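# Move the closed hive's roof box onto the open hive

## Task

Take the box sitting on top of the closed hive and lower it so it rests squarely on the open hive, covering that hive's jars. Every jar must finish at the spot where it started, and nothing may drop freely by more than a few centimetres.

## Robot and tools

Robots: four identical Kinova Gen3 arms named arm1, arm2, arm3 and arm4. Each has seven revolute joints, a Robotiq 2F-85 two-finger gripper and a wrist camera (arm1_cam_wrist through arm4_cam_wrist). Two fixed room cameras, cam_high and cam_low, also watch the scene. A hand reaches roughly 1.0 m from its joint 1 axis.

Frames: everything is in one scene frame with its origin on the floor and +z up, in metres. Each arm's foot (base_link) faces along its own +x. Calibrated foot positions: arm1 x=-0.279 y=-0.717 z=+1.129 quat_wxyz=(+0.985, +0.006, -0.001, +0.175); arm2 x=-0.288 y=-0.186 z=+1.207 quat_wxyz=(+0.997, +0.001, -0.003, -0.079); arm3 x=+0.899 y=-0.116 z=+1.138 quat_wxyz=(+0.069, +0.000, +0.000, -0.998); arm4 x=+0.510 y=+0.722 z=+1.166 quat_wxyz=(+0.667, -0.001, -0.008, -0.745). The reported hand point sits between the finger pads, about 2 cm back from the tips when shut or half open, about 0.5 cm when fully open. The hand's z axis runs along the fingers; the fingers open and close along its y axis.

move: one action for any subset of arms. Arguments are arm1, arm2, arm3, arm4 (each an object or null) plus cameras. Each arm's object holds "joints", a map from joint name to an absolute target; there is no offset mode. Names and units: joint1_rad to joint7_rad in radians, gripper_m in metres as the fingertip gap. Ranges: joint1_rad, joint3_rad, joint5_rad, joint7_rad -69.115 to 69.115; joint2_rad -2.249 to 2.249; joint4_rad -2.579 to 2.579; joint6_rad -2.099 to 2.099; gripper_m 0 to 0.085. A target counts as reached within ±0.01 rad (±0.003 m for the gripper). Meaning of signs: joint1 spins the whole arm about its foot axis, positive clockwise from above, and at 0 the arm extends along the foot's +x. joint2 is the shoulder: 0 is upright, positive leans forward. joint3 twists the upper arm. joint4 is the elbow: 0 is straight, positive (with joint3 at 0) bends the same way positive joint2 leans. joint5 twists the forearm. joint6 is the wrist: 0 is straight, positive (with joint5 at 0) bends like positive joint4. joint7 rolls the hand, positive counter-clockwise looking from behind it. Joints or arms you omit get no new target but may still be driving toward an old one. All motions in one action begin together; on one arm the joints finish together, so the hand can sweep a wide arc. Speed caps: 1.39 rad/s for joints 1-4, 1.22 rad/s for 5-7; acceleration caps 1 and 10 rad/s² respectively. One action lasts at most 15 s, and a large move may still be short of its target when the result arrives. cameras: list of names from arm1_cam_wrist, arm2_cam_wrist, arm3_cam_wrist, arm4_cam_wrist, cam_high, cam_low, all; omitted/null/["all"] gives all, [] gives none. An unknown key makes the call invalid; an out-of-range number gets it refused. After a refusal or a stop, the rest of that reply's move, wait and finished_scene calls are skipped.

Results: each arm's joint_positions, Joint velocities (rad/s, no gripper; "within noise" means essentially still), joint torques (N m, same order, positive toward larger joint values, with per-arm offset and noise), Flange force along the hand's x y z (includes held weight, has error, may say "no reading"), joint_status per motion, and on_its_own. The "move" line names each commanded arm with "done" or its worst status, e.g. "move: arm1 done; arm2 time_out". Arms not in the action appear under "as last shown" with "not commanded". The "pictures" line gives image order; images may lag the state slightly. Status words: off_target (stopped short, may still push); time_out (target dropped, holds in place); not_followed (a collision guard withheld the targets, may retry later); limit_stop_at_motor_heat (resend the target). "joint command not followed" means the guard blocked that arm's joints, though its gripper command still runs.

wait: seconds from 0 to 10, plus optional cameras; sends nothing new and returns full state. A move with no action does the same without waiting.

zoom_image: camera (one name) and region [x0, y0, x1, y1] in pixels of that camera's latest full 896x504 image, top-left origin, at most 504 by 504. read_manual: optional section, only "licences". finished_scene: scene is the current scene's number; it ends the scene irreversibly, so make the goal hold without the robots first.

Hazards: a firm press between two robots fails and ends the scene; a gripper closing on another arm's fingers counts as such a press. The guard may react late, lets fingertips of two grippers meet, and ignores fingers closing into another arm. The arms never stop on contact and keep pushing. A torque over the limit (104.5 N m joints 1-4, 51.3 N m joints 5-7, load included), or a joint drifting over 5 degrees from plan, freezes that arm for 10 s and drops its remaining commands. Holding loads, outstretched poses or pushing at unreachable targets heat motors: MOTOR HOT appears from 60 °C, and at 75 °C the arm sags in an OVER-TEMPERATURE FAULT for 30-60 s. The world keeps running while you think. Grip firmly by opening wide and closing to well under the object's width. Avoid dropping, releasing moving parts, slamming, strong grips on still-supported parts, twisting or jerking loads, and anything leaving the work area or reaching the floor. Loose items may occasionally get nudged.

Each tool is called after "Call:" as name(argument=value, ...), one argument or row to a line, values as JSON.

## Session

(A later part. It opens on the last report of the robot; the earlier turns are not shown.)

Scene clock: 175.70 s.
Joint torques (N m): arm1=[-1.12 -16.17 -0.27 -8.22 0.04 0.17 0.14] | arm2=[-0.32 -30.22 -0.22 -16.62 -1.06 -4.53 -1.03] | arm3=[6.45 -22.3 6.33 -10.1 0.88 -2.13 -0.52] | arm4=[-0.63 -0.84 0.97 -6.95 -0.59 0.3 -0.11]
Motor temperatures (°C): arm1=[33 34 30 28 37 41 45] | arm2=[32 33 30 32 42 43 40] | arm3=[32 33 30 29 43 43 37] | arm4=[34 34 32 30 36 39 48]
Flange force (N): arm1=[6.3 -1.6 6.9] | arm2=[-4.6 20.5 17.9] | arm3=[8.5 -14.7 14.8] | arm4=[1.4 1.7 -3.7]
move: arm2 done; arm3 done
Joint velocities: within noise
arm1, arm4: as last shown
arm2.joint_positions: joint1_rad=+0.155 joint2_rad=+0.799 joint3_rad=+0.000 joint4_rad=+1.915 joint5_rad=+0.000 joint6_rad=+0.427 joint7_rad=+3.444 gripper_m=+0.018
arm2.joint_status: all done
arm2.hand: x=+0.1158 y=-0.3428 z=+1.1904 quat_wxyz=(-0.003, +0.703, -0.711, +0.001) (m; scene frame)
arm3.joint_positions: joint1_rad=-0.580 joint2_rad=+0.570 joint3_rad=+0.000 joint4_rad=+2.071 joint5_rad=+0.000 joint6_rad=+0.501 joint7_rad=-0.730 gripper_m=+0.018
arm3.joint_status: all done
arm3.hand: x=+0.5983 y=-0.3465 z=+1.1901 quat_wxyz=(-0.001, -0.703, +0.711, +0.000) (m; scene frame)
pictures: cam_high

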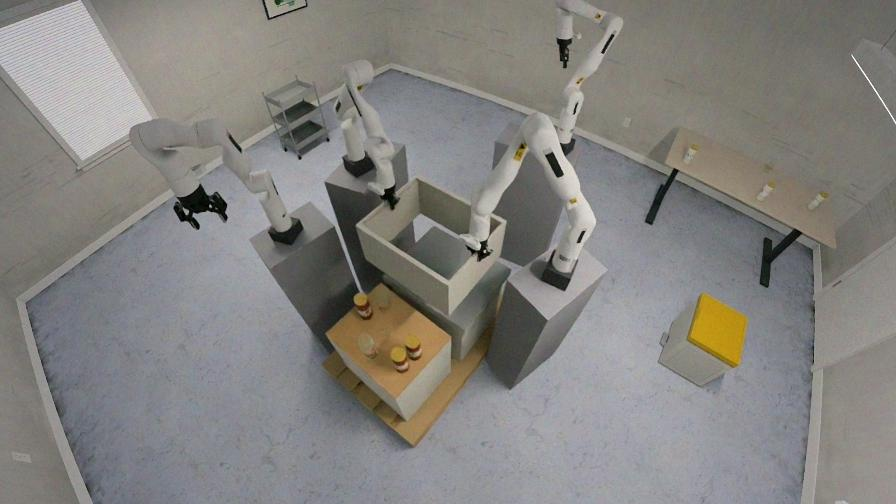

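Call:
move(
  arm2={"joints":{"joint1_rad":0.2863,"joint2_rad":0.8254,"joint4_rad":1.8291,"joint6_rad":0.4871,"joint7_rad":3.5717}},
  arm3={"joints":{"joint1_rad":-0.6899,"joint2_rad":0.6273,"joint4_rad":1.9294,"joint6_rad":0.5849,"joint7_rad":-0.8423}},
  cameras=[],
)

Call:
move(
  arm2={"joints":{"joint1_rad":0.4029,"joint2_rad":0.8627,"joint4_rad":1.7163,"joint6_rad":0.5626,"joint7_rad":3.6855}},
  arm3={"joints":{"joint1_rad":-0.778,"joint2_rad":0.6966,"joint4_rad":1.7639,"joint6_rad":0.6811,"joint7_rad":-0.9331}},
  cameras=["cam_low"],
)

Call:
move(
  arm2={"joints":{"joint1_rad":0.505,"joint2_rad":0.9119,"joint4_rad":1.5763,"joint6_rad":0.6534,"joint7_rad":3.7849}},
  arm3={"joints":{"joint1_rad":-0.8488,"joint2_rad":0.7775,"joint4_rad":1.5741,"joint6_rad":0.79,"joint7_rad":-1.0067}},
  cameras=["cam_low"],
)

Scene clock: 186.67 s.
Joint torques (N m): arm1=[-1.11 -16.13 -0.29 -8.13 0.03 0.11 0.1] | arm2=[-1.2 -31.8 -1.47 -17.74 -1.34 -4.83 -1.03] | arm3=[7.48 -24.58 7.51 -10.59 1.32 -1.92 -0.49] | arm4=[-0.72 -0.81 1.07 -7.03 -0.6 0.36 -0.09]
Motor temperatures (°C): arm1=[33 34 30 28 37 41 45] | arm2=[32 33 30 33 42 43 40] | arm3=[32 34 30 29 43 43 37] | arm4=[34 34 32 30 36 39 48]
Flange force (N): arm1=[5.6 -1.7 6.0] | arm2=[-6.0 21.2 17.9] | arm3=[8.1 -15.4 15.2] | arm4=[1.6 2.0 -3.2]
move: arm2 done; arm3 done
Joint velocities: within noise
arm1, arm4: as last shown
arm2.joint_positions: joint1_rad=+0.286 joint2_rad=+0.825 joint3_rad=+0.000 joint4_rad=+1.829 joint5_rad=+0.000 joint6_rad=+0.487 joint7_rad=+3.572 gripper_m=+0.018
arm2.joint_status: all done
arm2.hand: x=+0.1139 y=-0.4046 z=+1.1905 quat_wxyz=(-0.003, +0.702, -0.712, +0.002) (m; scene frame)
arm3.joint_positions: joint1_rad=-0.690 joint2_rad=+0.627 joint3_rad=+0.000 joint4_rad=+1.929 joint5_rad=+0.000 joint6_rad=+0.585 joint7_rad=-0.842 gripper_m=+0.018
arm3.joint_status: all done
arm3.hand: x=+0.5964 y=-0.4094 z=+1.1902 quat_wxyz=(-0.001, -0.702, +0.712, +0.000) (m; scene frame)
pictures: none
No camera images: "cameras" was empty.

Scene clock: 187.80 s.
Joint torques (N m): arm1=[-1.17 -16.12 -0.32 -8.12 0.09 0.16 0.13] | arm2=[-2.23 -33.46 -2.59 -18.29 -1.65 -4.73 -1.02] | arm3=[8.51 -26.95 8.08 -10.68 1.67 -1.6 -0.48] | arm4=[-0.63 -0.74 1.07 -6.9 -0.61 0.38 -0.17]
Motor temperatures (°C): arm1=[33 34 30 28 37 41 45] | arm2=[32 33 30 33 42 43 40] | arm3=[32 34 30 29 43 43 37] | arm4=[34 34 32 30 36 39 48]
Flange force (N): arm1=[5.7 -1.8 6.1] | arm2=[-6.6 21.1 18.1] | arm3=[8.8 -15.0 15.3] | arm4=[1.5 1.8 -3.5]
move: arm2 done; arm3 done
Joint velocities: within noise
arm1.joint_positions: joint1_rad=+1.000 joint2_rad=+0.455 joint3_rad=+0.000 joint4_rad=+0.548 joint5_rad=+0.000 joint6_rad=+2.090 joint7_rad=+1.571 gripper_m=+0.085
arm1.joint_status: not commanded
arm1.hand: x=+0.0767 y=-1.0240 z=+1.6464 quat_wxyz=(-0.021, -0.318, -0.948, +0.002) (m; scene frame)
arm2.joint_positions: joint1_rad=+0.403 joint2_rad=+0.863 joint3_rad=+0.000 joint4_rad=+1.716 joint5_rad=+0.000 joint6_rad=+0.563 joint7_rad=+3.685 gripper_m=+0.018
arm2.joint_status: all done
arm2.hand: x=+0.1119 y=-0.4664 z=+1.1906 quat_wxyz=(-0.003, +0.701, -0.713, +0.001) (m; scene frame)
arm3.joint_positions: joint1_rad=-0.778 joint2_rad=+0.697 joint3_rad=+0.000 joint4_rad=+1.764 joint5_rad=+0.000 joint6_rad=+0.681 joint7_rad=-0.933 gripper_m=+0.018
arm3.joint_status: all done
arm3.hand: x=+0.5945 y=-0.4725 z=+1.1902 quat_wxyz=(-0.001, -0.701, +0.713, +0.000) (m; scene frame)
arm4.joint_positions: joint1_rad=+0.554 joint2_rad=-0.326 joint3_rad=-0.072 joint4_rad=+1.563 joint5_rad=-0.062 joint6_rad=+2.060 joint7_rad=+1.151 gripper_m=+0.085
arm4.joint_status: not commanded
arm4.hand: x=+0.4392 y=+0.6355 z=+1.6459 quat_wxyz=(+0.030, -0.955, -0.285, -0.074) (m; scene frame)
pictures: cam_low

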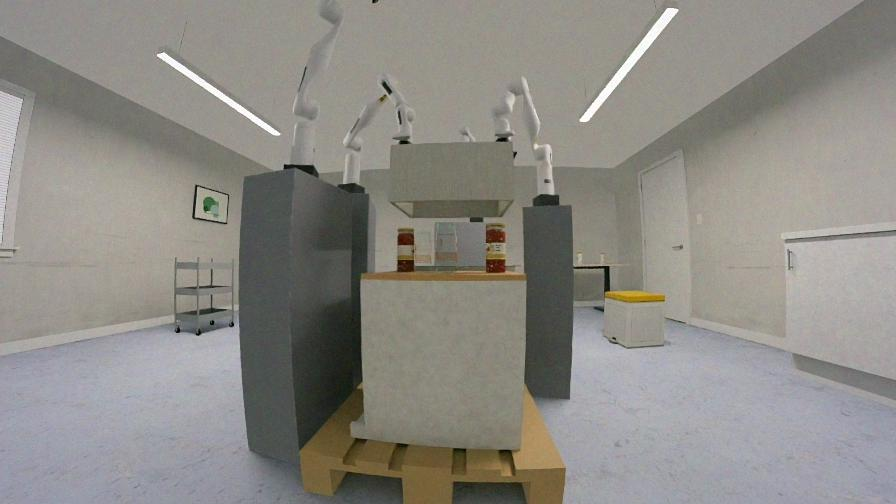

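Scene clock: 189.00 s.
Joint torques (N m): arm1=[-1.16 -16.14 -0.29 -8.09 0.03 0.16 0.11] | arm2=[-3.12 -35.36 -3.55 -18.88 -2.04 -4.6 -1.02] | arm3=[9.46 -29.35 8.79 -11.01 2.15 -1.29 -0.5] | arm4=[-0.76 -0.85 1.03 -6.99 -0.61 0.32 -0.11]
Motor temperatures (°C): arm1=[33 34 30 28 37 41 45] | arm2=[32 33 30 33 42 43 40] | arm3=[32 34 30 29 43 43 37] | arm4=[34 34 32 30 36 39 48]
Flange force (N): arm1=[5.4 -1.8 5.9] | arm2=[-7.5 21.0 18.3] | arm3=[9.1 -14.7 15.0] | arm4=[1.5 1.8 -3.5]
move: arm2 done; arm3 done
Joint velocities: within noise
arm1, arm4: as last shown
arm2.joint_positions: joint1_rad=+0.505 joint2_rad=+0.912 joint3_rad=+0.000 joint4_rad=+1.576 joint5_rad=+0.000 joint6_rad=+0.653 joint7_rad=+3.785 gripper_m=+0.018
arm2.joint_status: all done
arm2.hand: x=+0.1100 y=-0.5280 z=+1.1908 quat_wxyz=(-0.003, +0.700, -0.714, +0.002) (m; scene frame)
arm3.joint_positions: joint1_rad=-0.849 joint2_rad=+0.777 joint3_rad=+0.000 joint4_rad=+1.574 joint5_rad=+0.000 joint6_rad=+0.790 joint7_rad=-1.007 gripper_m=+0.018
arm3.joint_status: all done
arm3.hand: x=+0.5926 y=-0.5354 z=+1.1904 quat_wxyz=(-0.001, -0.700, +0.714, +0.000) (m; scene frame)
pictures: cam_low

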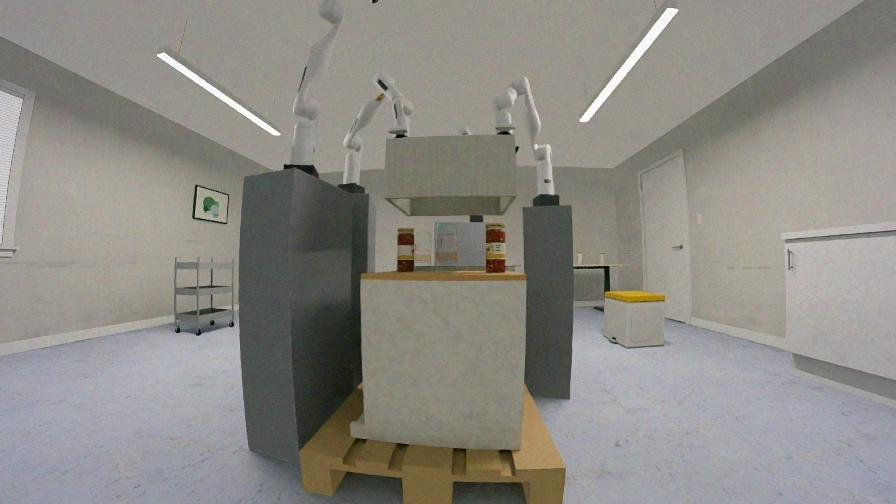

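Call:
move(
  arm2={"joints":{"joint1_rad":0.5934,"joint2_rad":0.9747,"joint4_rad":1.4078,"joint6_rad":0.7591,"joint7_rad":3.8705}},
  arm3={"joints":{"joint1_rad":-0.9069,"joint2_rad":0.8734,"joint4_rad":1.3531,"joint6_rad":0.9151,"joint7_rad":-1.0675}},
  cameras=[],
)

Call:
move(
  arm2={"joints":{"joint1_rad":0.6696,"joint2_rad":1.0546,"joint4_rad":1.2033,"joint6_rad":0.8837,"joint7_rad":3.944}},
  arm3={"joints":{"joint1_rad":-0.9545,"joint2_rad":0.9899,"joint4_rad":1.087,"joint6_rad":1.0647,"joint7_rad":-1.1179}},
  cameras=[],
)

Call:
move(
  cameras=["arm1_cam_wrist","cam_low","arm2_cam_wrist","arm3_cam_wrist","cam_high"],
)

Scene clock: 198.73 s.
Joint torques (N m): arm1=[-1.13 -16.17 -0.32 -8.19 0.08 0.17 0.15] | arm2=[-3.51 -37.35 -3.87 -19 -2.21 -4.18 -0.98] | arm3=[9.66 -31.93 8.32 -11.33 2.27 -0.88 -0.47] | arm4=[-0.71 -0.85 1.01 -7.02 -0.63 0.31 -0.09]
Motor temperatures (°C): arm1=[33 34 30 28 37 41 45] | arm2=[32 33 30 33 42 43 40] | arm3=[33 34 30 29 43 43 37] | arm4=[34 34 32 30 36 39 48]
Flange force (N): arm1=[6.0 -1.6 6.6] | arm2=[-8.4 19.5 18.6] | arm3=[9.3 -13.1 15.0] | arm4=[1.5 1.8 -3.4]
move: arm2 done; arm3 done
Joint velocities: within noise
arm1, arm4: as last shown
arm2.joint_positions: joint1_rad=+0.593 joint2_rad=+0.975 joint3_rad=+0.000 joint4_rad=+1.408 joint5_rad=+0.000 joint6_rad=+0.759 joint7_rad=+3.871 gripper_m=+0.018
arm2.joint_status: all done
arm2.hand: x=+0.1080 y=-0.5896 z=+1.1908 quat_wxyz=(-0.003, +0.699, -0.715, +0.001) (m; scene frame)
arm3.joint_positions: joint1_rad=-0.907 joint2_rad=+0.873 joint3_rad=+0.000 joint4_rad=+1.353 joint5_rad=+0.000 joint6_rad=+0.915 joint7_rad=-1.067 gripper_m=+0.018
arm3.joint_status: all done
arm3.hand: x=+0.5908 y=-0.5985 z=+1.1904 quat_wxyz=(-0.001, -0.699, +0.715, +0.000) (m; scene frame)
pictures: none
No camera images: "cameras" was empty.

Scene clock: 200.07 s.
Joint torques (N m): arm1=[-1.16 -16.17 -0.29 -8.18 0.06 0.15 0.14] | arm2=[-4.46 -39.95 -4.56 -19.92 -2.64 -4.14 -0.98] | arm3=[10.76 -34.71 8.27 -12 2.73 -0.72 -0.48] | arm4=[-0.64 -0.86 1.05 -7.03 -0.63 0.32 -0.13]
Motor temperatures (°C): arm1=[33 34 30 28 37 41 45] | arm2=[32 34 30 33 42 43 40] | arm3=[33 34 30 29 43 43 37] | arm4=[34 34 32 30 36 39 48]
Flange force (N): arm1=[5.9 -1.7 6.5] | arm2=[-9.8 20.3 19.0] | arm3=[10.4 -13.0 14.8] | arm4=[1.4 1.8 -3.3]
move: arm2 done; arm3 done
Joint velocities: within noise
arm1, arm4: as last shown
arm2.joint_positions: joint1_rad=+0.670 joint2_rad=+1.055 joint3_rad=+0.000 joint4_rad=+1.203 joint5_rad=+0.000 joint6_rad=+0.884 joint7_rad=+3.944 gripper_m=+0.018
arm2.joint_status: all done
arm2.hand: x=+0.1061 y=-0.6512 z=+1.1908 quat_wxyz=(-0.003, +0.698, -0.716, +0.001) (m; scene frame)
arm3.joint_positions: joint1_rad=-0.954 joint2_rad=+0.990 joint3_rad=+0.000 joint4_rad=+1.087 joint5_rad=+0.000 joint6_rad=+1.065 joint7_rad=-1.118 gripper_m=+0.018
arm3.joint_status: all done
arm3.hand: x=+0.5888 y=-0.6614 z=+1.1904 quat_wxyz=(-0.001, -0.698, +0.716, +0.000) (m; scene frame)
pictures: none
No camera images: "cameras" was empty.

Scene clock: 200.07 s.
Joint torques (N m): arm1=[-1.16 -16.17 -0.29 -8.18 0.06 0.15 0.14] | arm2=[-4.46 -39.95 -4.56 -19.92 -2.64 -4.14 -0.98] | arm3=[10.76 -34.71 8.27 -12 2.73 -0.72 -0.48] | arm4=[-0.64 -0.86 1.05 -7.03 -0.63 0.32 -0.13]
Motor temperatures (°C): arm1=[33 34 30 28 37 41 45] | arm2=[32 34 30 33 42 43 40] | arm3=[33 34 30 29 43 43 37] | arm4=[34 34 32 30 36 39 48]
Flange force (N): arm1=[5.9 -1.7 6.5] | arm2=[-9.8 20.3 19.0] | arm3=[10.4 -13.0 14.8] | arm4=[1.4 1.8 -3.3]
Joint velocities: within noise
arm1.joint_positions: joint1_rad=+1.000 joint2_rad=+0.455 joint3_rad=+0.000 joint4_rad=+0.548 joint5_rad=+0.000 joint6_rad=+2.090 joint7_rad=+1.571 gripper_m=+0.085
arm1.joint_status: not commanded
arm1.hand: x=+0.0767 y=-1.0240 z=+1.6464 quat_wxyz=(-0.021, -0.318, -0.948, +0.002) (m; scene frame)
arm2.joint_positions: joint1_rad=+0.670 joint2_rad=+1.055 joint3_rad=+0.000 joint4_rad=+1.203 joint5_rad=+0.000 joint6_rad=+0.884 joint7_rad=+3.944 gripper_m=+0.018
arm2.joint_status: all done
arm2.hand: x=+0.1061 y=-0.6512 z=+1.1908 quat_wxyz=(-0.003, +0.698, -0.716, +0.001) (m; scene frame)
arm3.joint_positions: joint1_rad=-0.954 joint2_rad=+0.990 joint3_rad=+0.000 joint4_rad=+1.087 joint5_rad=+0.000 joint6_rad=+1.065 joint7_rad=-1.118 gripper_m=+0.018
arm3.joint_status: all done
arm3.hand: x=+0.5888 y=-0.6614 z=+1.1904 quat_wxyz=(-0.001, -0.698, +0.716, +0.000) (m; scene frame)
arm4.joint_positions: joint1_rad=+0.554 joint2_rad=-0.326 joint3_rad=-0.072 joint4_rad=+1.563 joint5_rad=-0.062 joint6_rad=+2.060 joint7_rad=+1.151 gripper_m=+0.085
arm4.joint_status: not commanded
arm4.hand: x=+0.4392 y=+0.6355 z=+1.6459 quat_wxyz=(+0.030, -0.955, -0.285, -0.074) (m; scene frame)
pictures: arm1_cam_wrist, arm2_cam_wrist, arm3_cam_wrist, cam_high, cam_low

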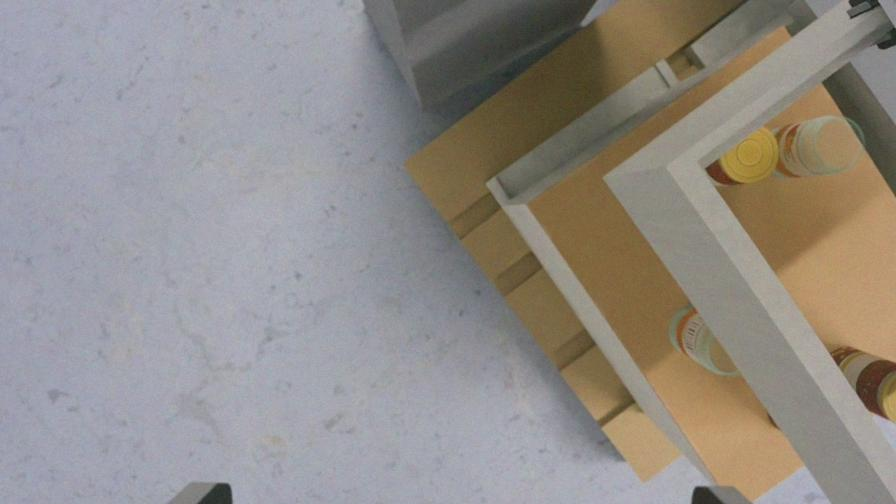

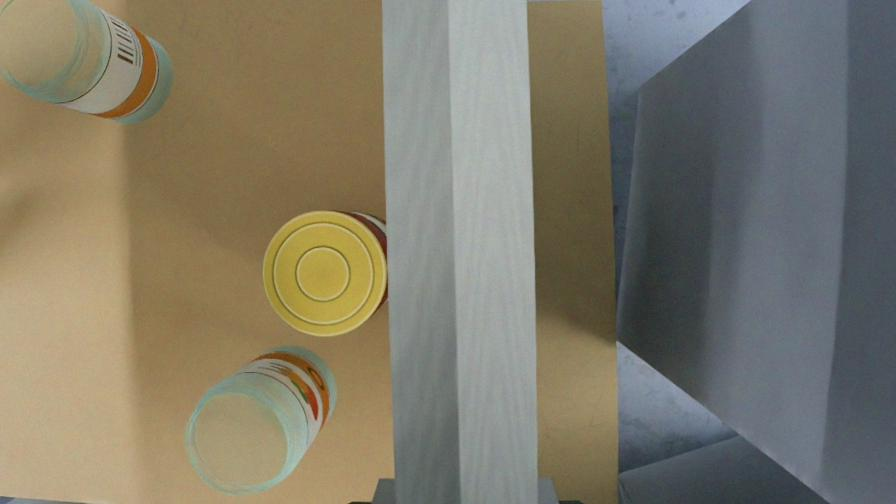

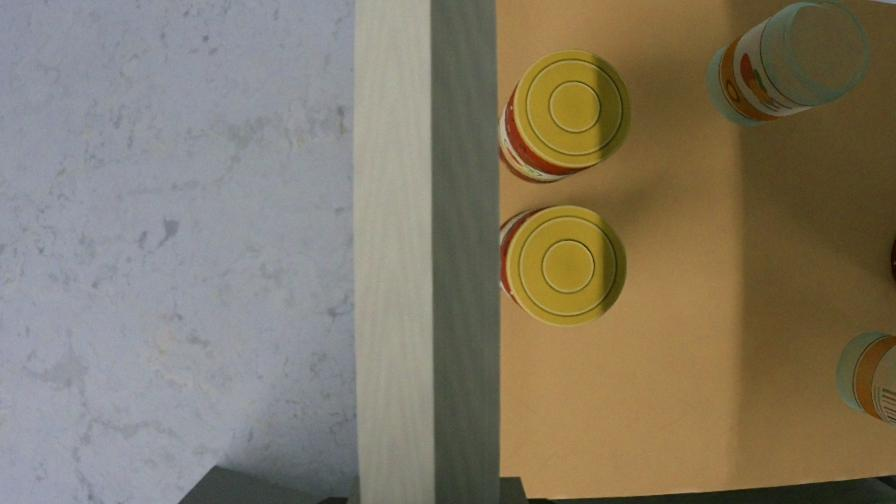

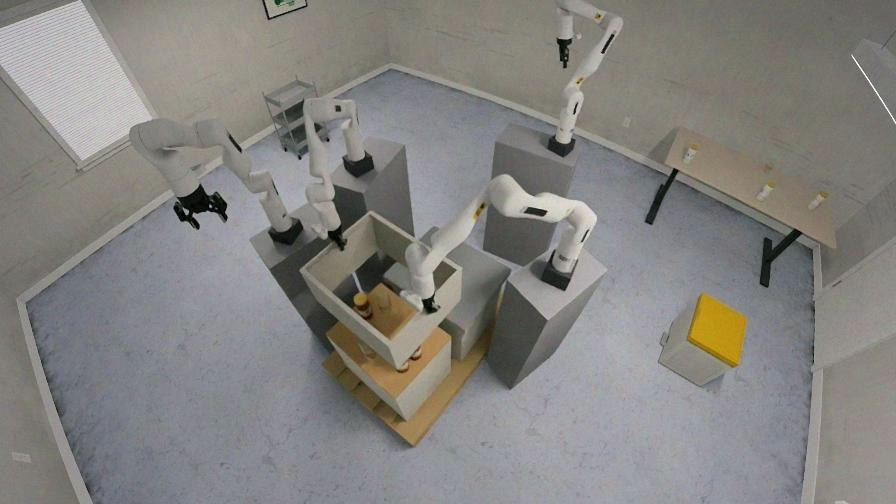

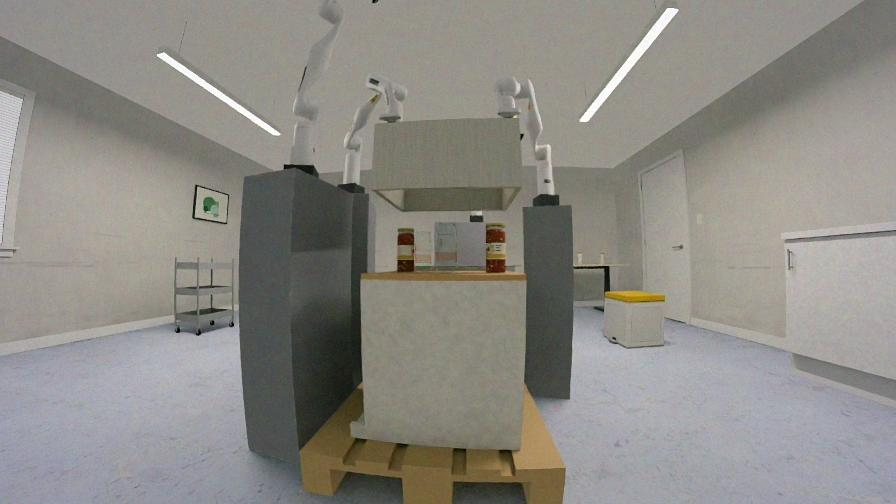

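Call:
move(
  arm2={"joints":{"joint1_rad":0.7357,"joint2_rad":1.1589,"joint4_rad":0.9459,"joint6_rad":1.0368,"joint7_rad":4.0073}},
  arm3={"joints":{"joint1_rad":-0.9946,"joint2_rad":1.1464,"joint4_rad":0.7304,"joint6_rad":1.2648,"joint7_rad":-1.1607}},
  cameras=[],
)

Call:
move(
  arm2={"joints":{"joint2_rad":1.2551,"joint4_rad":0.9338,"joint6_rad":0.9527}},
  arm3={"joints":{"joint2_rad":1.2201,"joint4_rad":0.7633,"joint6_rad":1.1582}},
  cameras=[],
)

Call:
move(
  arm2={"joints":{"joint2_rad":1.345,"joint4_rad":0.8976,"joint6_rad":0.899}},
  arm3={"joints":{"joint2_rad":1.2948,"joint4_rad":0.7595,"joint6_rad":1.0873}},
  cameras=["arm1_cam_wrist","arm3_cam_wrist","cam_low"],
)

Call:
zoom_image(
  camera="cam_low",
  region=[310, 110, 570, 300],
)

Scene clock: 239.70 s.
Joint torques (N m): arm1=[-1.2 -16.15 -0.3 -8.14 0.05 0.17 0.14] | arm2=[-4.72 -42.29 -4.44 -20.16 -2.78 -3.72 -0.93] | arm3=[10.86 -37.46 6.96 -12.42 2.86 -0.4 -0.48] | arm4=[-0.62 -0.8 1.1 -7.01 -0.63 0.36 -0.14]
Motor temperatures (°C): arm1=[33 34 30 28 37 41 45] | arm2=[32 36 30 33 42 43 40] | arm3=[33 36 30 29 43 43 37] | arm4=[34 34 32 30 36 39 48]
Flange force (N): arm1=[5.8 -1.8 6.3] | arm2=[-11.8 19.9 19.2] | arm3=[13.2 -10.5 14.4] | arm4=[1.6 1.9 -3.2]
move: arm2 done; arm3 done
Joint velocities: within noise
arm1, arm4: as last shown
arm2.joint_positions: joint1_rad=+0.736 joint2_rad=+1.159 joint3_rad=+0.000 joint4_rad=+0.946 joint5_rad=+0.000 joint6_rad=+1.037 joint7_rad=+4.007 gripper_m=+0.018
arm2.joint_status: all done
arm2.hand: x=+0.1041 y=-0.7130 z=+1.1909 quat_wxyz=(-0.003, +0.697, -0.717, +0.001) (m; scene frame)
arm3.joint_positions: joint1_rad=-0.995 joint2_rad=+1.146 joint3_rad=+0.000 joint4_rad=+0.730 joint5_rad=+0.000 joint6_rad=+1.265 joint7_rad=-1.161 gripper_m=+0.018
arm3.joint_status: all done
arm3.hand: x=+0.5869 y=-0.7247 z=+1.1906 quat_wxyz=(-0.001, -0.697, +0.717, +0.000) (m; scene frame)
pictures: none
No camera images: "cameras" was empty.

Scene clock: 240.63 s.
Joint torques (N m): arm1=[-1.23 -16.13 -0.34 -8.17 0.09 0.21 0.16] | arm2=[-4.01 -42.86 -3.95 -19.32 -2.46 -3.35 -0.97] | arm3=[10.07 -37.8 6.59 -11.71 2.37 -0.26 -0.51] | arm4=[-0.71 -0.81 1.06 -7.01 -0.56 0.33 -0.11]
Motor temperatures (°C): arm1=[33 34 30 28 37 41 45] | arm2=[32 36 30 33 42 43 40] | arm3=[33 36 30 29 43 43 37] | arm4=[34 34 32 30 36 39 48]
Flange force (N): arm1=[6.2 -1.8 6.8] | arm2=[-12.4 19.1 18.2] | arm3=[13.6 -9.0 15.4] | arm4=[1.6 2.0 -3.3]
move: arm2 done; arm3 done
Joint velocities: within noise
arm1, arm4: as last shown
arm2.joint_positions: joint1_rad=+0.736 joint2_rad=+1.255 joint3_rad=+0.000 joint4_rad=+0.934 joint5_rad=+0.000 joint6_rad=+0.953 joint7_rad=+4.007 gripper_m=+0.018
arm2.joint_status: all done
arm2.hand: x=+0.1045 y=-0.7130 z=+1.1309 quat_wxyz=(-0.003, +0.697, -0.717, +0.002) (m; scene frame)
arm3.joint_positions: joint1_rad=-0.995 joint2_rad=+1.220 joint3_rad=+0.000 joint4_rad=+0.763 joint5_rad=+0.000 joint6_rad=+1.158 joint7_rad=-1.161 gripper_m=+0.018
arm3.joint_status: all done
arm3.hand: x=+0.5870 y=-0.7246 z=+1.1304 quat_wxyz=(-0.001, -0.697, +0.717, +0.000) (m; scene frame)
pictures: none
No camera images: "cameras" was empty.

Scene clock: 241.53 s.
Joint torques (N m): arm1=[-1.2 -16.16 -0.32 -8.16 -0.01 0.22 0.17] | arm2=[-3.92 -43.51 -3.84 -18.77 -2.31 -3.44 -0.92] | arm3=[9.76 -38.18 6.51 -11.52 2.14 -0.37 -0.49] | arm4=[-0.73 -0.78 1.08 -6.95 -0.62 0.34 -0.12]
Motor temperatures (°C): arm1=[33 34 30 28 37 41 45] | arm2=[32 36 30 33 42 43 40] | arm3=[33 36 30 29 43 43 37] | arm4=[34 34 32 30 36 39 48]
Flange force (N): arm1=[6.0 -1.7 6.7] | arm2=[-11.7 18.2 17.3] | arm3=[12.8 -8.9 16.1] | arm4=[1.6 1.9 -3.5]
move: arm2 done; arm3 done
Joint velocities: within noise
arm1, arm4: as last shown
arm2.joint_positions: joint1_rad=+0.736 joint2_rad=+1.345 joint3_rad=+0.000 joint4_rad=+0.898 joint5_rad=+0.000 joint6_rad=+0.899 joint7_rad=+4.007 gripper_m=+0.018
arm2.joint_status: all done
arm2.hand: x=+0.1047 y=-0.7129 z=+1.0810 quat_wxyz=(-0.003, +0.697, -0.717, +0.001) (m; scene frame)
arm3.joint_positions: joint1_rad=-0.995 joint2_rad=+1.295 joint3_rad=+0.000 joint4_rad=+0.759 joint5_rad=+0.000 joint6_rad=+1.087 joint7_rad=-1.161 gripper_m=+0.018
arm3.joint_status: all done
arm3.hand: x=+0.5869 y=-0.7247 z=+1.0805 quat_wxyz=(-0.001, -0.697, +0.717, +0.000) (m; scene frame)
pictures: arm1_cam_wrist, arm3_cam_wrist, cam_low

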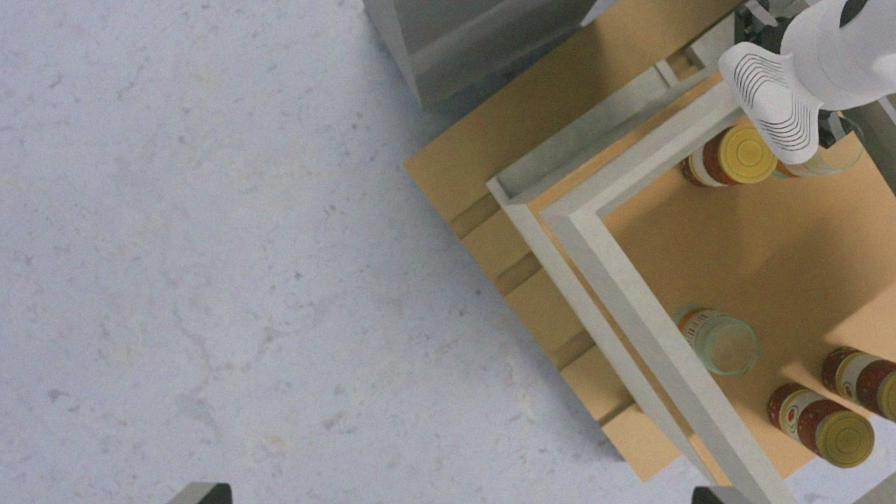

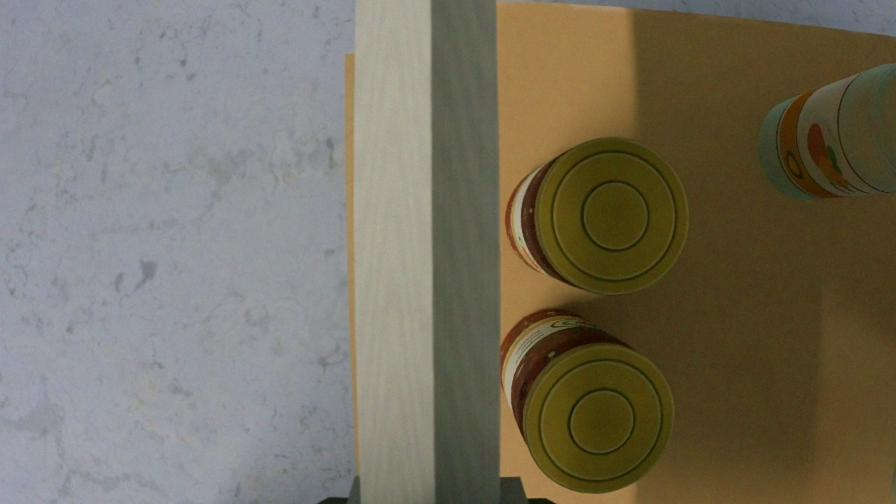

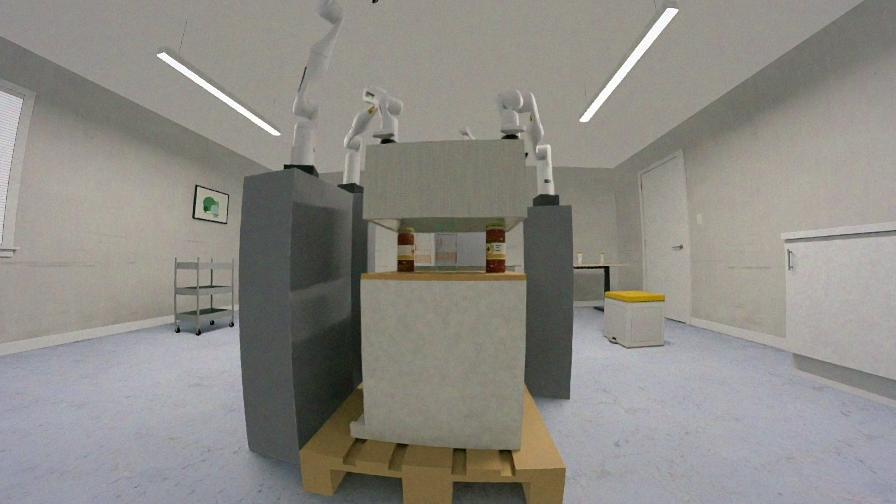

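Scaled by 1.938 from the camera's 896x504 image, which has a finer 1280x720 frame.

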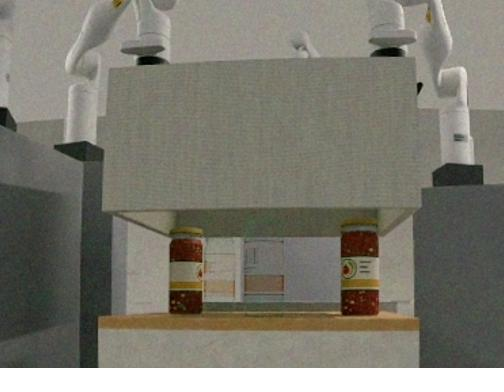

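Call:
move(
  arm2={"joints":{"joint2_rad":1.4445,"joint4_rad":0.8345,"joint6_rad":0.8626}},
  arm3={"joints":{"joint2_rad":1.3805,"joint4_rad":0.7281,"joint6_rad":1.033}},
  cameras=[],
)

Call:
move(
  arm2={"joints":{"joint2_rad":1.5547,"joint4_rad":0.7405,"joint6_rad":0.8464}},
  arm3={"joints":{"joint2_rad":1.4784,"joint4_rad":0.6654,"joint6_rad":0.9978}},
  cameras=["cam_low","arm1_cam_wrist","cam_high"],
)

Call:
zoom_image(
  camera="arm1_cam_wrist",
  region=[560, 40, 860, 240],
)

Call:
zoom_image(
  camera="cam_low",
  region=[300, 180, 600, 380],
)

Scene clock: 284.57 s.
Joint torques (N m): arm1=[-1.13 -16.09 -0.29 -8.12 0.05 0.14 0.12] | arm2=[-3.62 -43.46 -3.61 -18.15 -2.18 -3.23 -0.94] | arm3=[9.3 -38.34 6.02 -11.06 1.92 -0.19 -0.41] | arm4=[-0.72 -0.85 1.02 -7 -0.63 0.31 -0.13]
Motor temperatures (°C): arm1=[33 34 30 28 37 40 45] | arm2=[32 38 30 34 42 43 40] | arm3=[33 38 30 30 43 43 37] | arm4=[34 34 32 30 36 39 48]
Flange force (N): arm1=[5.8 -1.7 6.1] | arm2=[-12.5 18.3 15.5] | arm3=[12.8 -8.3 17.0] | arm4=[1.4 1.7 -3.5]
move: arm2 done; arm3 done
Joint velocities: within noise
arm1, arm4: as last shown
arm2.joint_positions: joint1_rad=+0.736 joint2_rad=+1.444 joint3_rad=+0.000 joint4_rad=+0.834 joint5_rad=+0.000 joint6_rad=+0.863 joint7_rad=+4.007 gripper_m=+0.018
arm2.joint_status: all done
arm2.hand: x=+0.1050 y=-0.7128 z=+1.0310 quat_wxyz=(-0.003, +0.697, -0.717, +0.001) (m; scene frame)
arm3.joint_positions: joint1_rad=-0.995 joint2_rad=+1.380 joint3_rad=+0.000 joint4_rad=+0.728 joint5_rad=+0.000 joint6_rad=+1.033 joint7_rad=-1.161 gripper_m=+0.018
arm3.joint_status: all done
arm3.hand: x=+0.5869 y=-0.7248 z=+1.0305 quat_wxyz=(-0.001, -0.697, +0.717, +0.000) (m; scene frame)
pictures: none
No camera images: "cameras" was empty.

Scene clock: 285.53 s.
Joint torques (N m): arm1=[-1.25 -16.18 -0.26 -8.12 0.06 0.14 0.12] | arm2=[-3.46 -44.05 -3.49 -17.9 -2.12 -3.15 -0.91] | arm3=[8.97 -38.37 5.7 -10.82 1.72 -0.23 -0.46] | arm4=[-0.71 -0.82 0.96 -6.99 -0.58 0.36 -0.13]
Motor temperatures (°C): arm1=[33 34 30 28 37 40 45] | arm2=[32 38 30 34 42 43 40] | arm3=[33 38 30 30 43 43 37] | arm4=[34 34 32 30 36 39 48]
Flange force (N): arm1=[5.4 -1.9 6.0] | arm2=[-13.1 18.4 14.7] | arm3=[12.9 -7.6 17.6] | arm4=[1.4 1.6 -3.3]
move: arm2 done; arm3 done
Joint velocities: within noise
arm1, arm4: as last shown
arm2.joint_positions: joint1_rad=+0.736 joint2_rad=+1.555 joint3_rad=+0.000 joint4_rad=+0.740 joint5_rad=+0.000 joint6_rad=+0.846 joint7_rad=+4.007 gripper_m=+0.018
arm2.joint_status: all done
arm2.hand: x=+0.1053 y=-0.7127 z=+0.9809 quat_wxyz=(-0.003, +0.697, -0.717, +0.001) (m; scene frame)
arm3.joint_positions: joint1_rad=-0.995 joint2_rad=+1.478 joint3_rad=+0.000 joint4_rad=+0.665 joint5_rad=+0.000 joint6_rad=+0.998 joint7_rad=-1.161 gripper_m=+0.018
arm3.joint_status: all done
arm3.hand: x=+0.5868 y=-0.7248 z=+0.9804 quat_wxyz=(-0.001, -0.697, +0.717, +0.000) (m; scene frame)
pictures: arm1_cam_wrist, cam_high, cam_low

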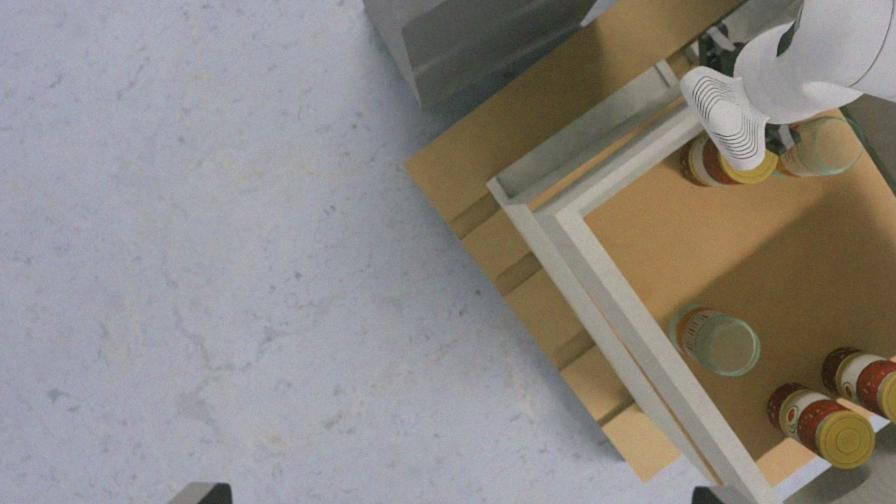

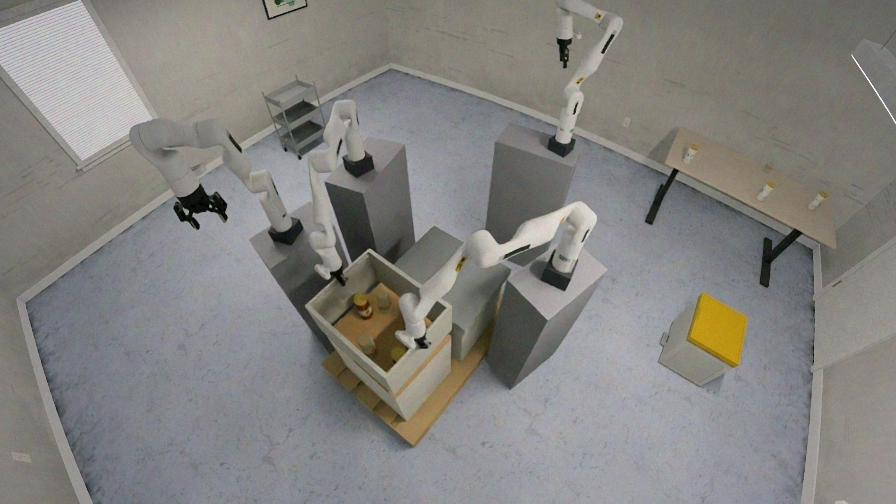

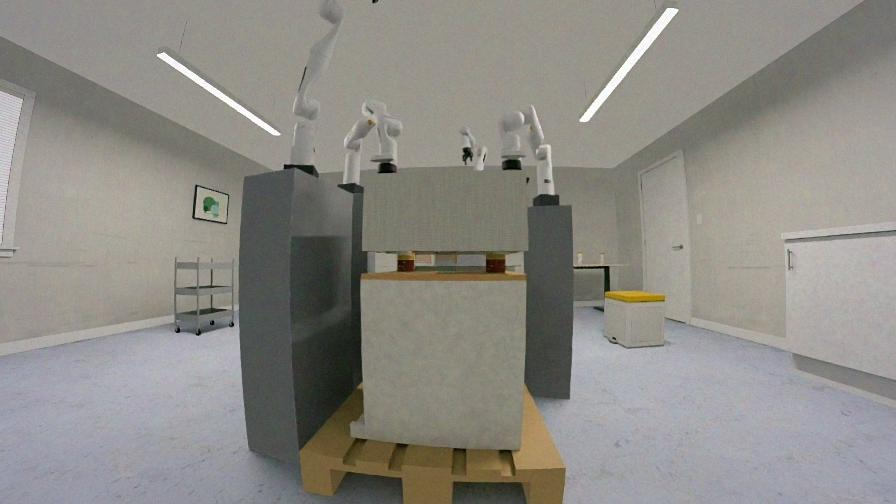

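Scaled by 1.680 from the camera's 896x504 image, which has a finer 1280x720 frame.

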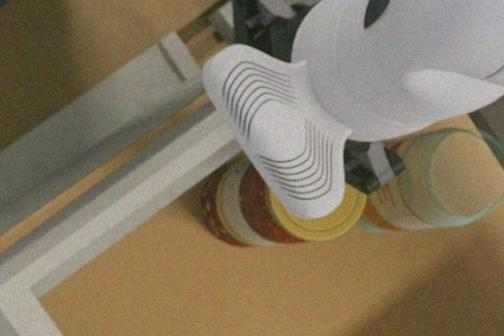

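Scaled by 1.680 from the camera's 896x504 image, which has a finer 1280x720 frame.

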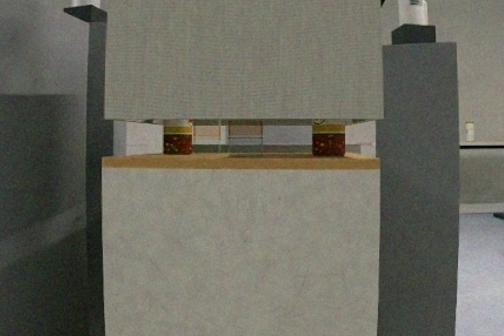

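Call:
zoom_image(
  camera="arm1_cam_wrist",
  region=[460, 150, 620, 250],
)

Call:
zoom_image(
  camera="arm1_cam_wrist",
  region=[640, 390, 820, 503],
)

Scaled by 3.150 from the camera's 896x504 image, which has a finer 1280x720 frame.

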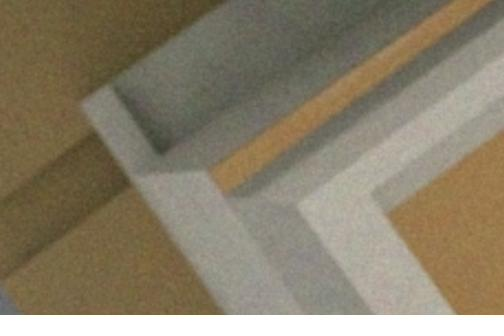

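Scaled by 2.800 from the camera's 896x504 image, which has a finer 1280x720 frame.

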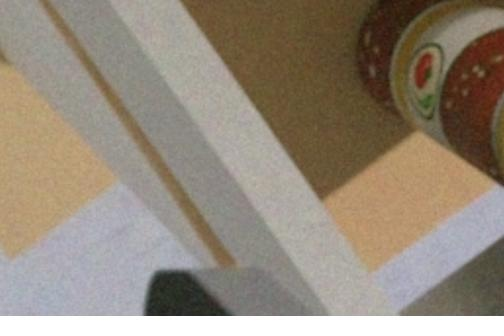

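Call:
move(
  arm2={"joints":{"joint1_rad":0.7431,"joint2_rad":1.6624,"joint4_rad":0.6531,"joint6_rad":0.8261,"joint7_rad":4.0107}},
  arm3={"joints":{"joint1_rad":-0.9869,"joint2_rad":1.6018,"joint4_rad":0.5346,"joint6_rad":1.0052,"joint7_rad":-1.157}},
  cameras=["cam_low","arm1_cam_wrist","cam_high"],
)

Call:
zoom_image(
  camera="arm1_cam_wrist",
  region=[460, 150, 620, 250],
)

Call:
zoom_image(
  camera="arm1_cam_wrist",
  region=[640, 390, 820, 503],
)

Call:
zoom_image(
  camera="cam_low",
  region=[340, 220, 560, 320],
)

Call:
zoom_image(
  camera="cam_high",
  region=[300, 230, 470, 420],
)

Scene clock: 339.87 s.
Joint torques (N m): arm1=[-1.15 -16.17 -0.23 -8.13 0.1 0.2 0.17] | arm2=[1.22 -41.74 -0.05 -15.03 -0.75 -1.65 -0.86] | arm3=[3.05 -36.41 1.41 -9.06 -0.31 0.86 -0.51] | arm4=[-0.78 -0.83 1.11 -6.99 -0.59 0.33 -0.12]
Motor temperatures (°C): arm1=[33 35 30 28 37 40 45] | arm2=[32 40 30 34 42 42 40] | arm3=[33 40 30 30 44 43 37] | arm4=[34 33 32 30 36 39 48]
Flange force (N): arm1=[5.8 -1.6 6.4] | arm2=[-13.2 9.3 14.4] | arm3=[14.1 2.7 18.1] | arm4=[1.6 2.1 -3.4]
move: arm2 done; arm3 done
Joint velocities: within noise
arm1, arm4: as last shown
arm2.joint_positions: joint1_rad=+0.743 joint2_rad=+1.662 joint3_rad=+0.000 joint4_rad=+0.653 joint5_rad=+0.000 joint6_rad=+0.826 joint7_rad=+4.011 gripper_m=+0.018
arm2.joint_status: all done
arm2.hand: x=+0.0979 y=-0.7108 z=+0.9308 quat_wxyz=(-0.003, +0.696, -0.719, +0.001) (m; scene frame)
arm3.joint_positions: joint1_rad=-0.987 joint2_rad=+1.602 joint3_rad=+0.000 joint4_rad=+0.535 joint5_rad=+0.000 joint6_rad=+1.005 joint7_rad=-1.157 gripper_m=+0.018
arm3.joint_status: all done
arm3.hand: x=+0.5808 y=-0.7250 z=+0.9305 quat_wxyz=(-0.001, -0.696, +0.718, +0.000) (m; scene frame)
pictures: arm1_cam_wrist, cam_high, cam_low

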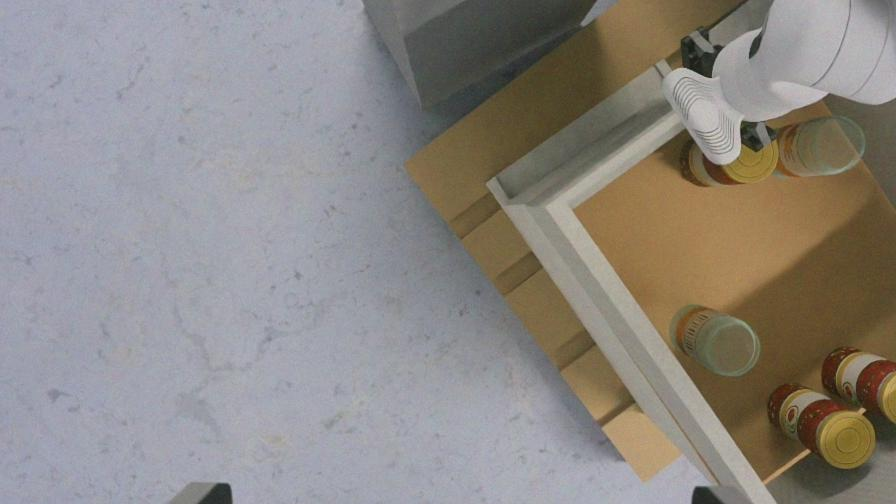

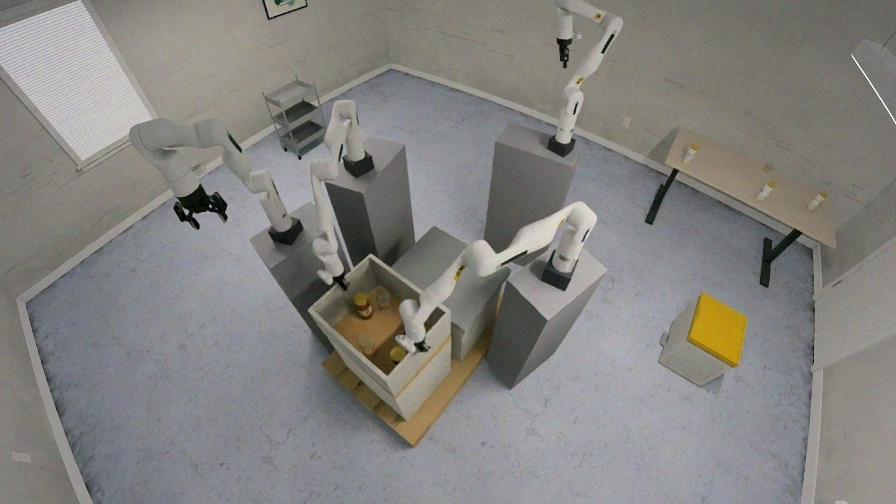

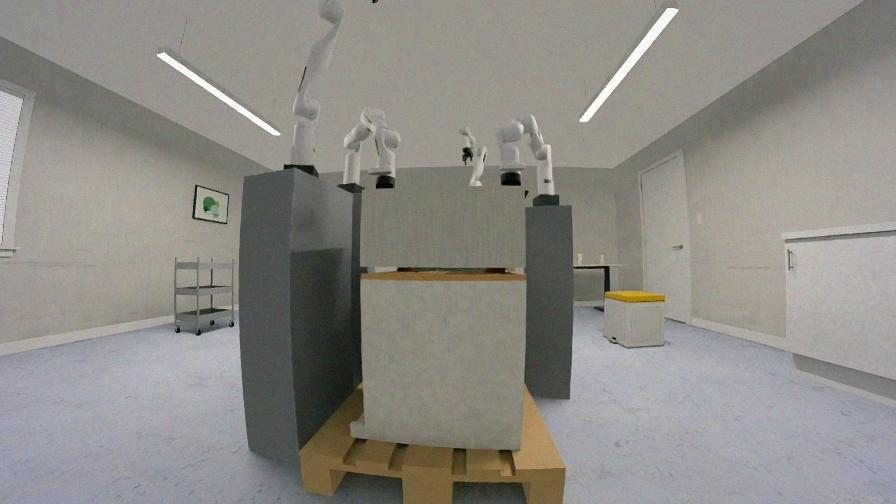

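Scaled by 3.150 from the camera's 896x504 image, which has a finer 1280x720 frame.

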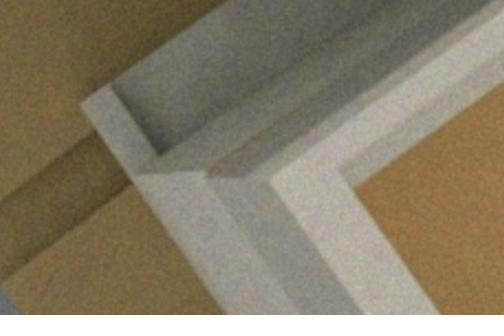

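Scaled by 2.800 from the camera's 896x504 image, which has a finer 1280x720 frame.

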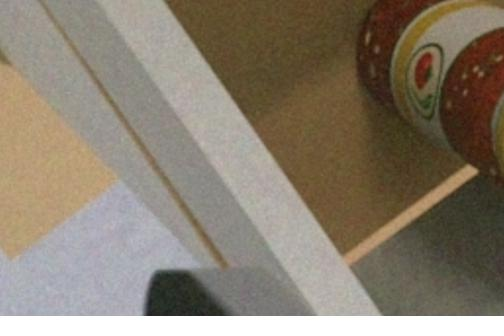

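Scaled by 2.291 from the camera's 896x504 image, which has a finer 1280x720 frame.

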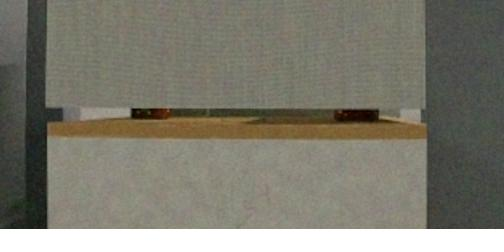

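Scaled by 2.653 from the camera's 896x504 image, which has a finer 1280x720 frame.

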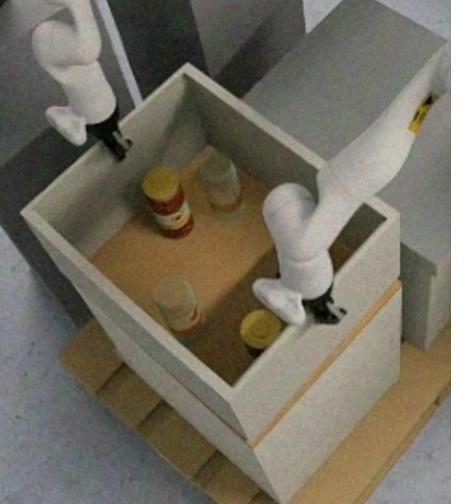

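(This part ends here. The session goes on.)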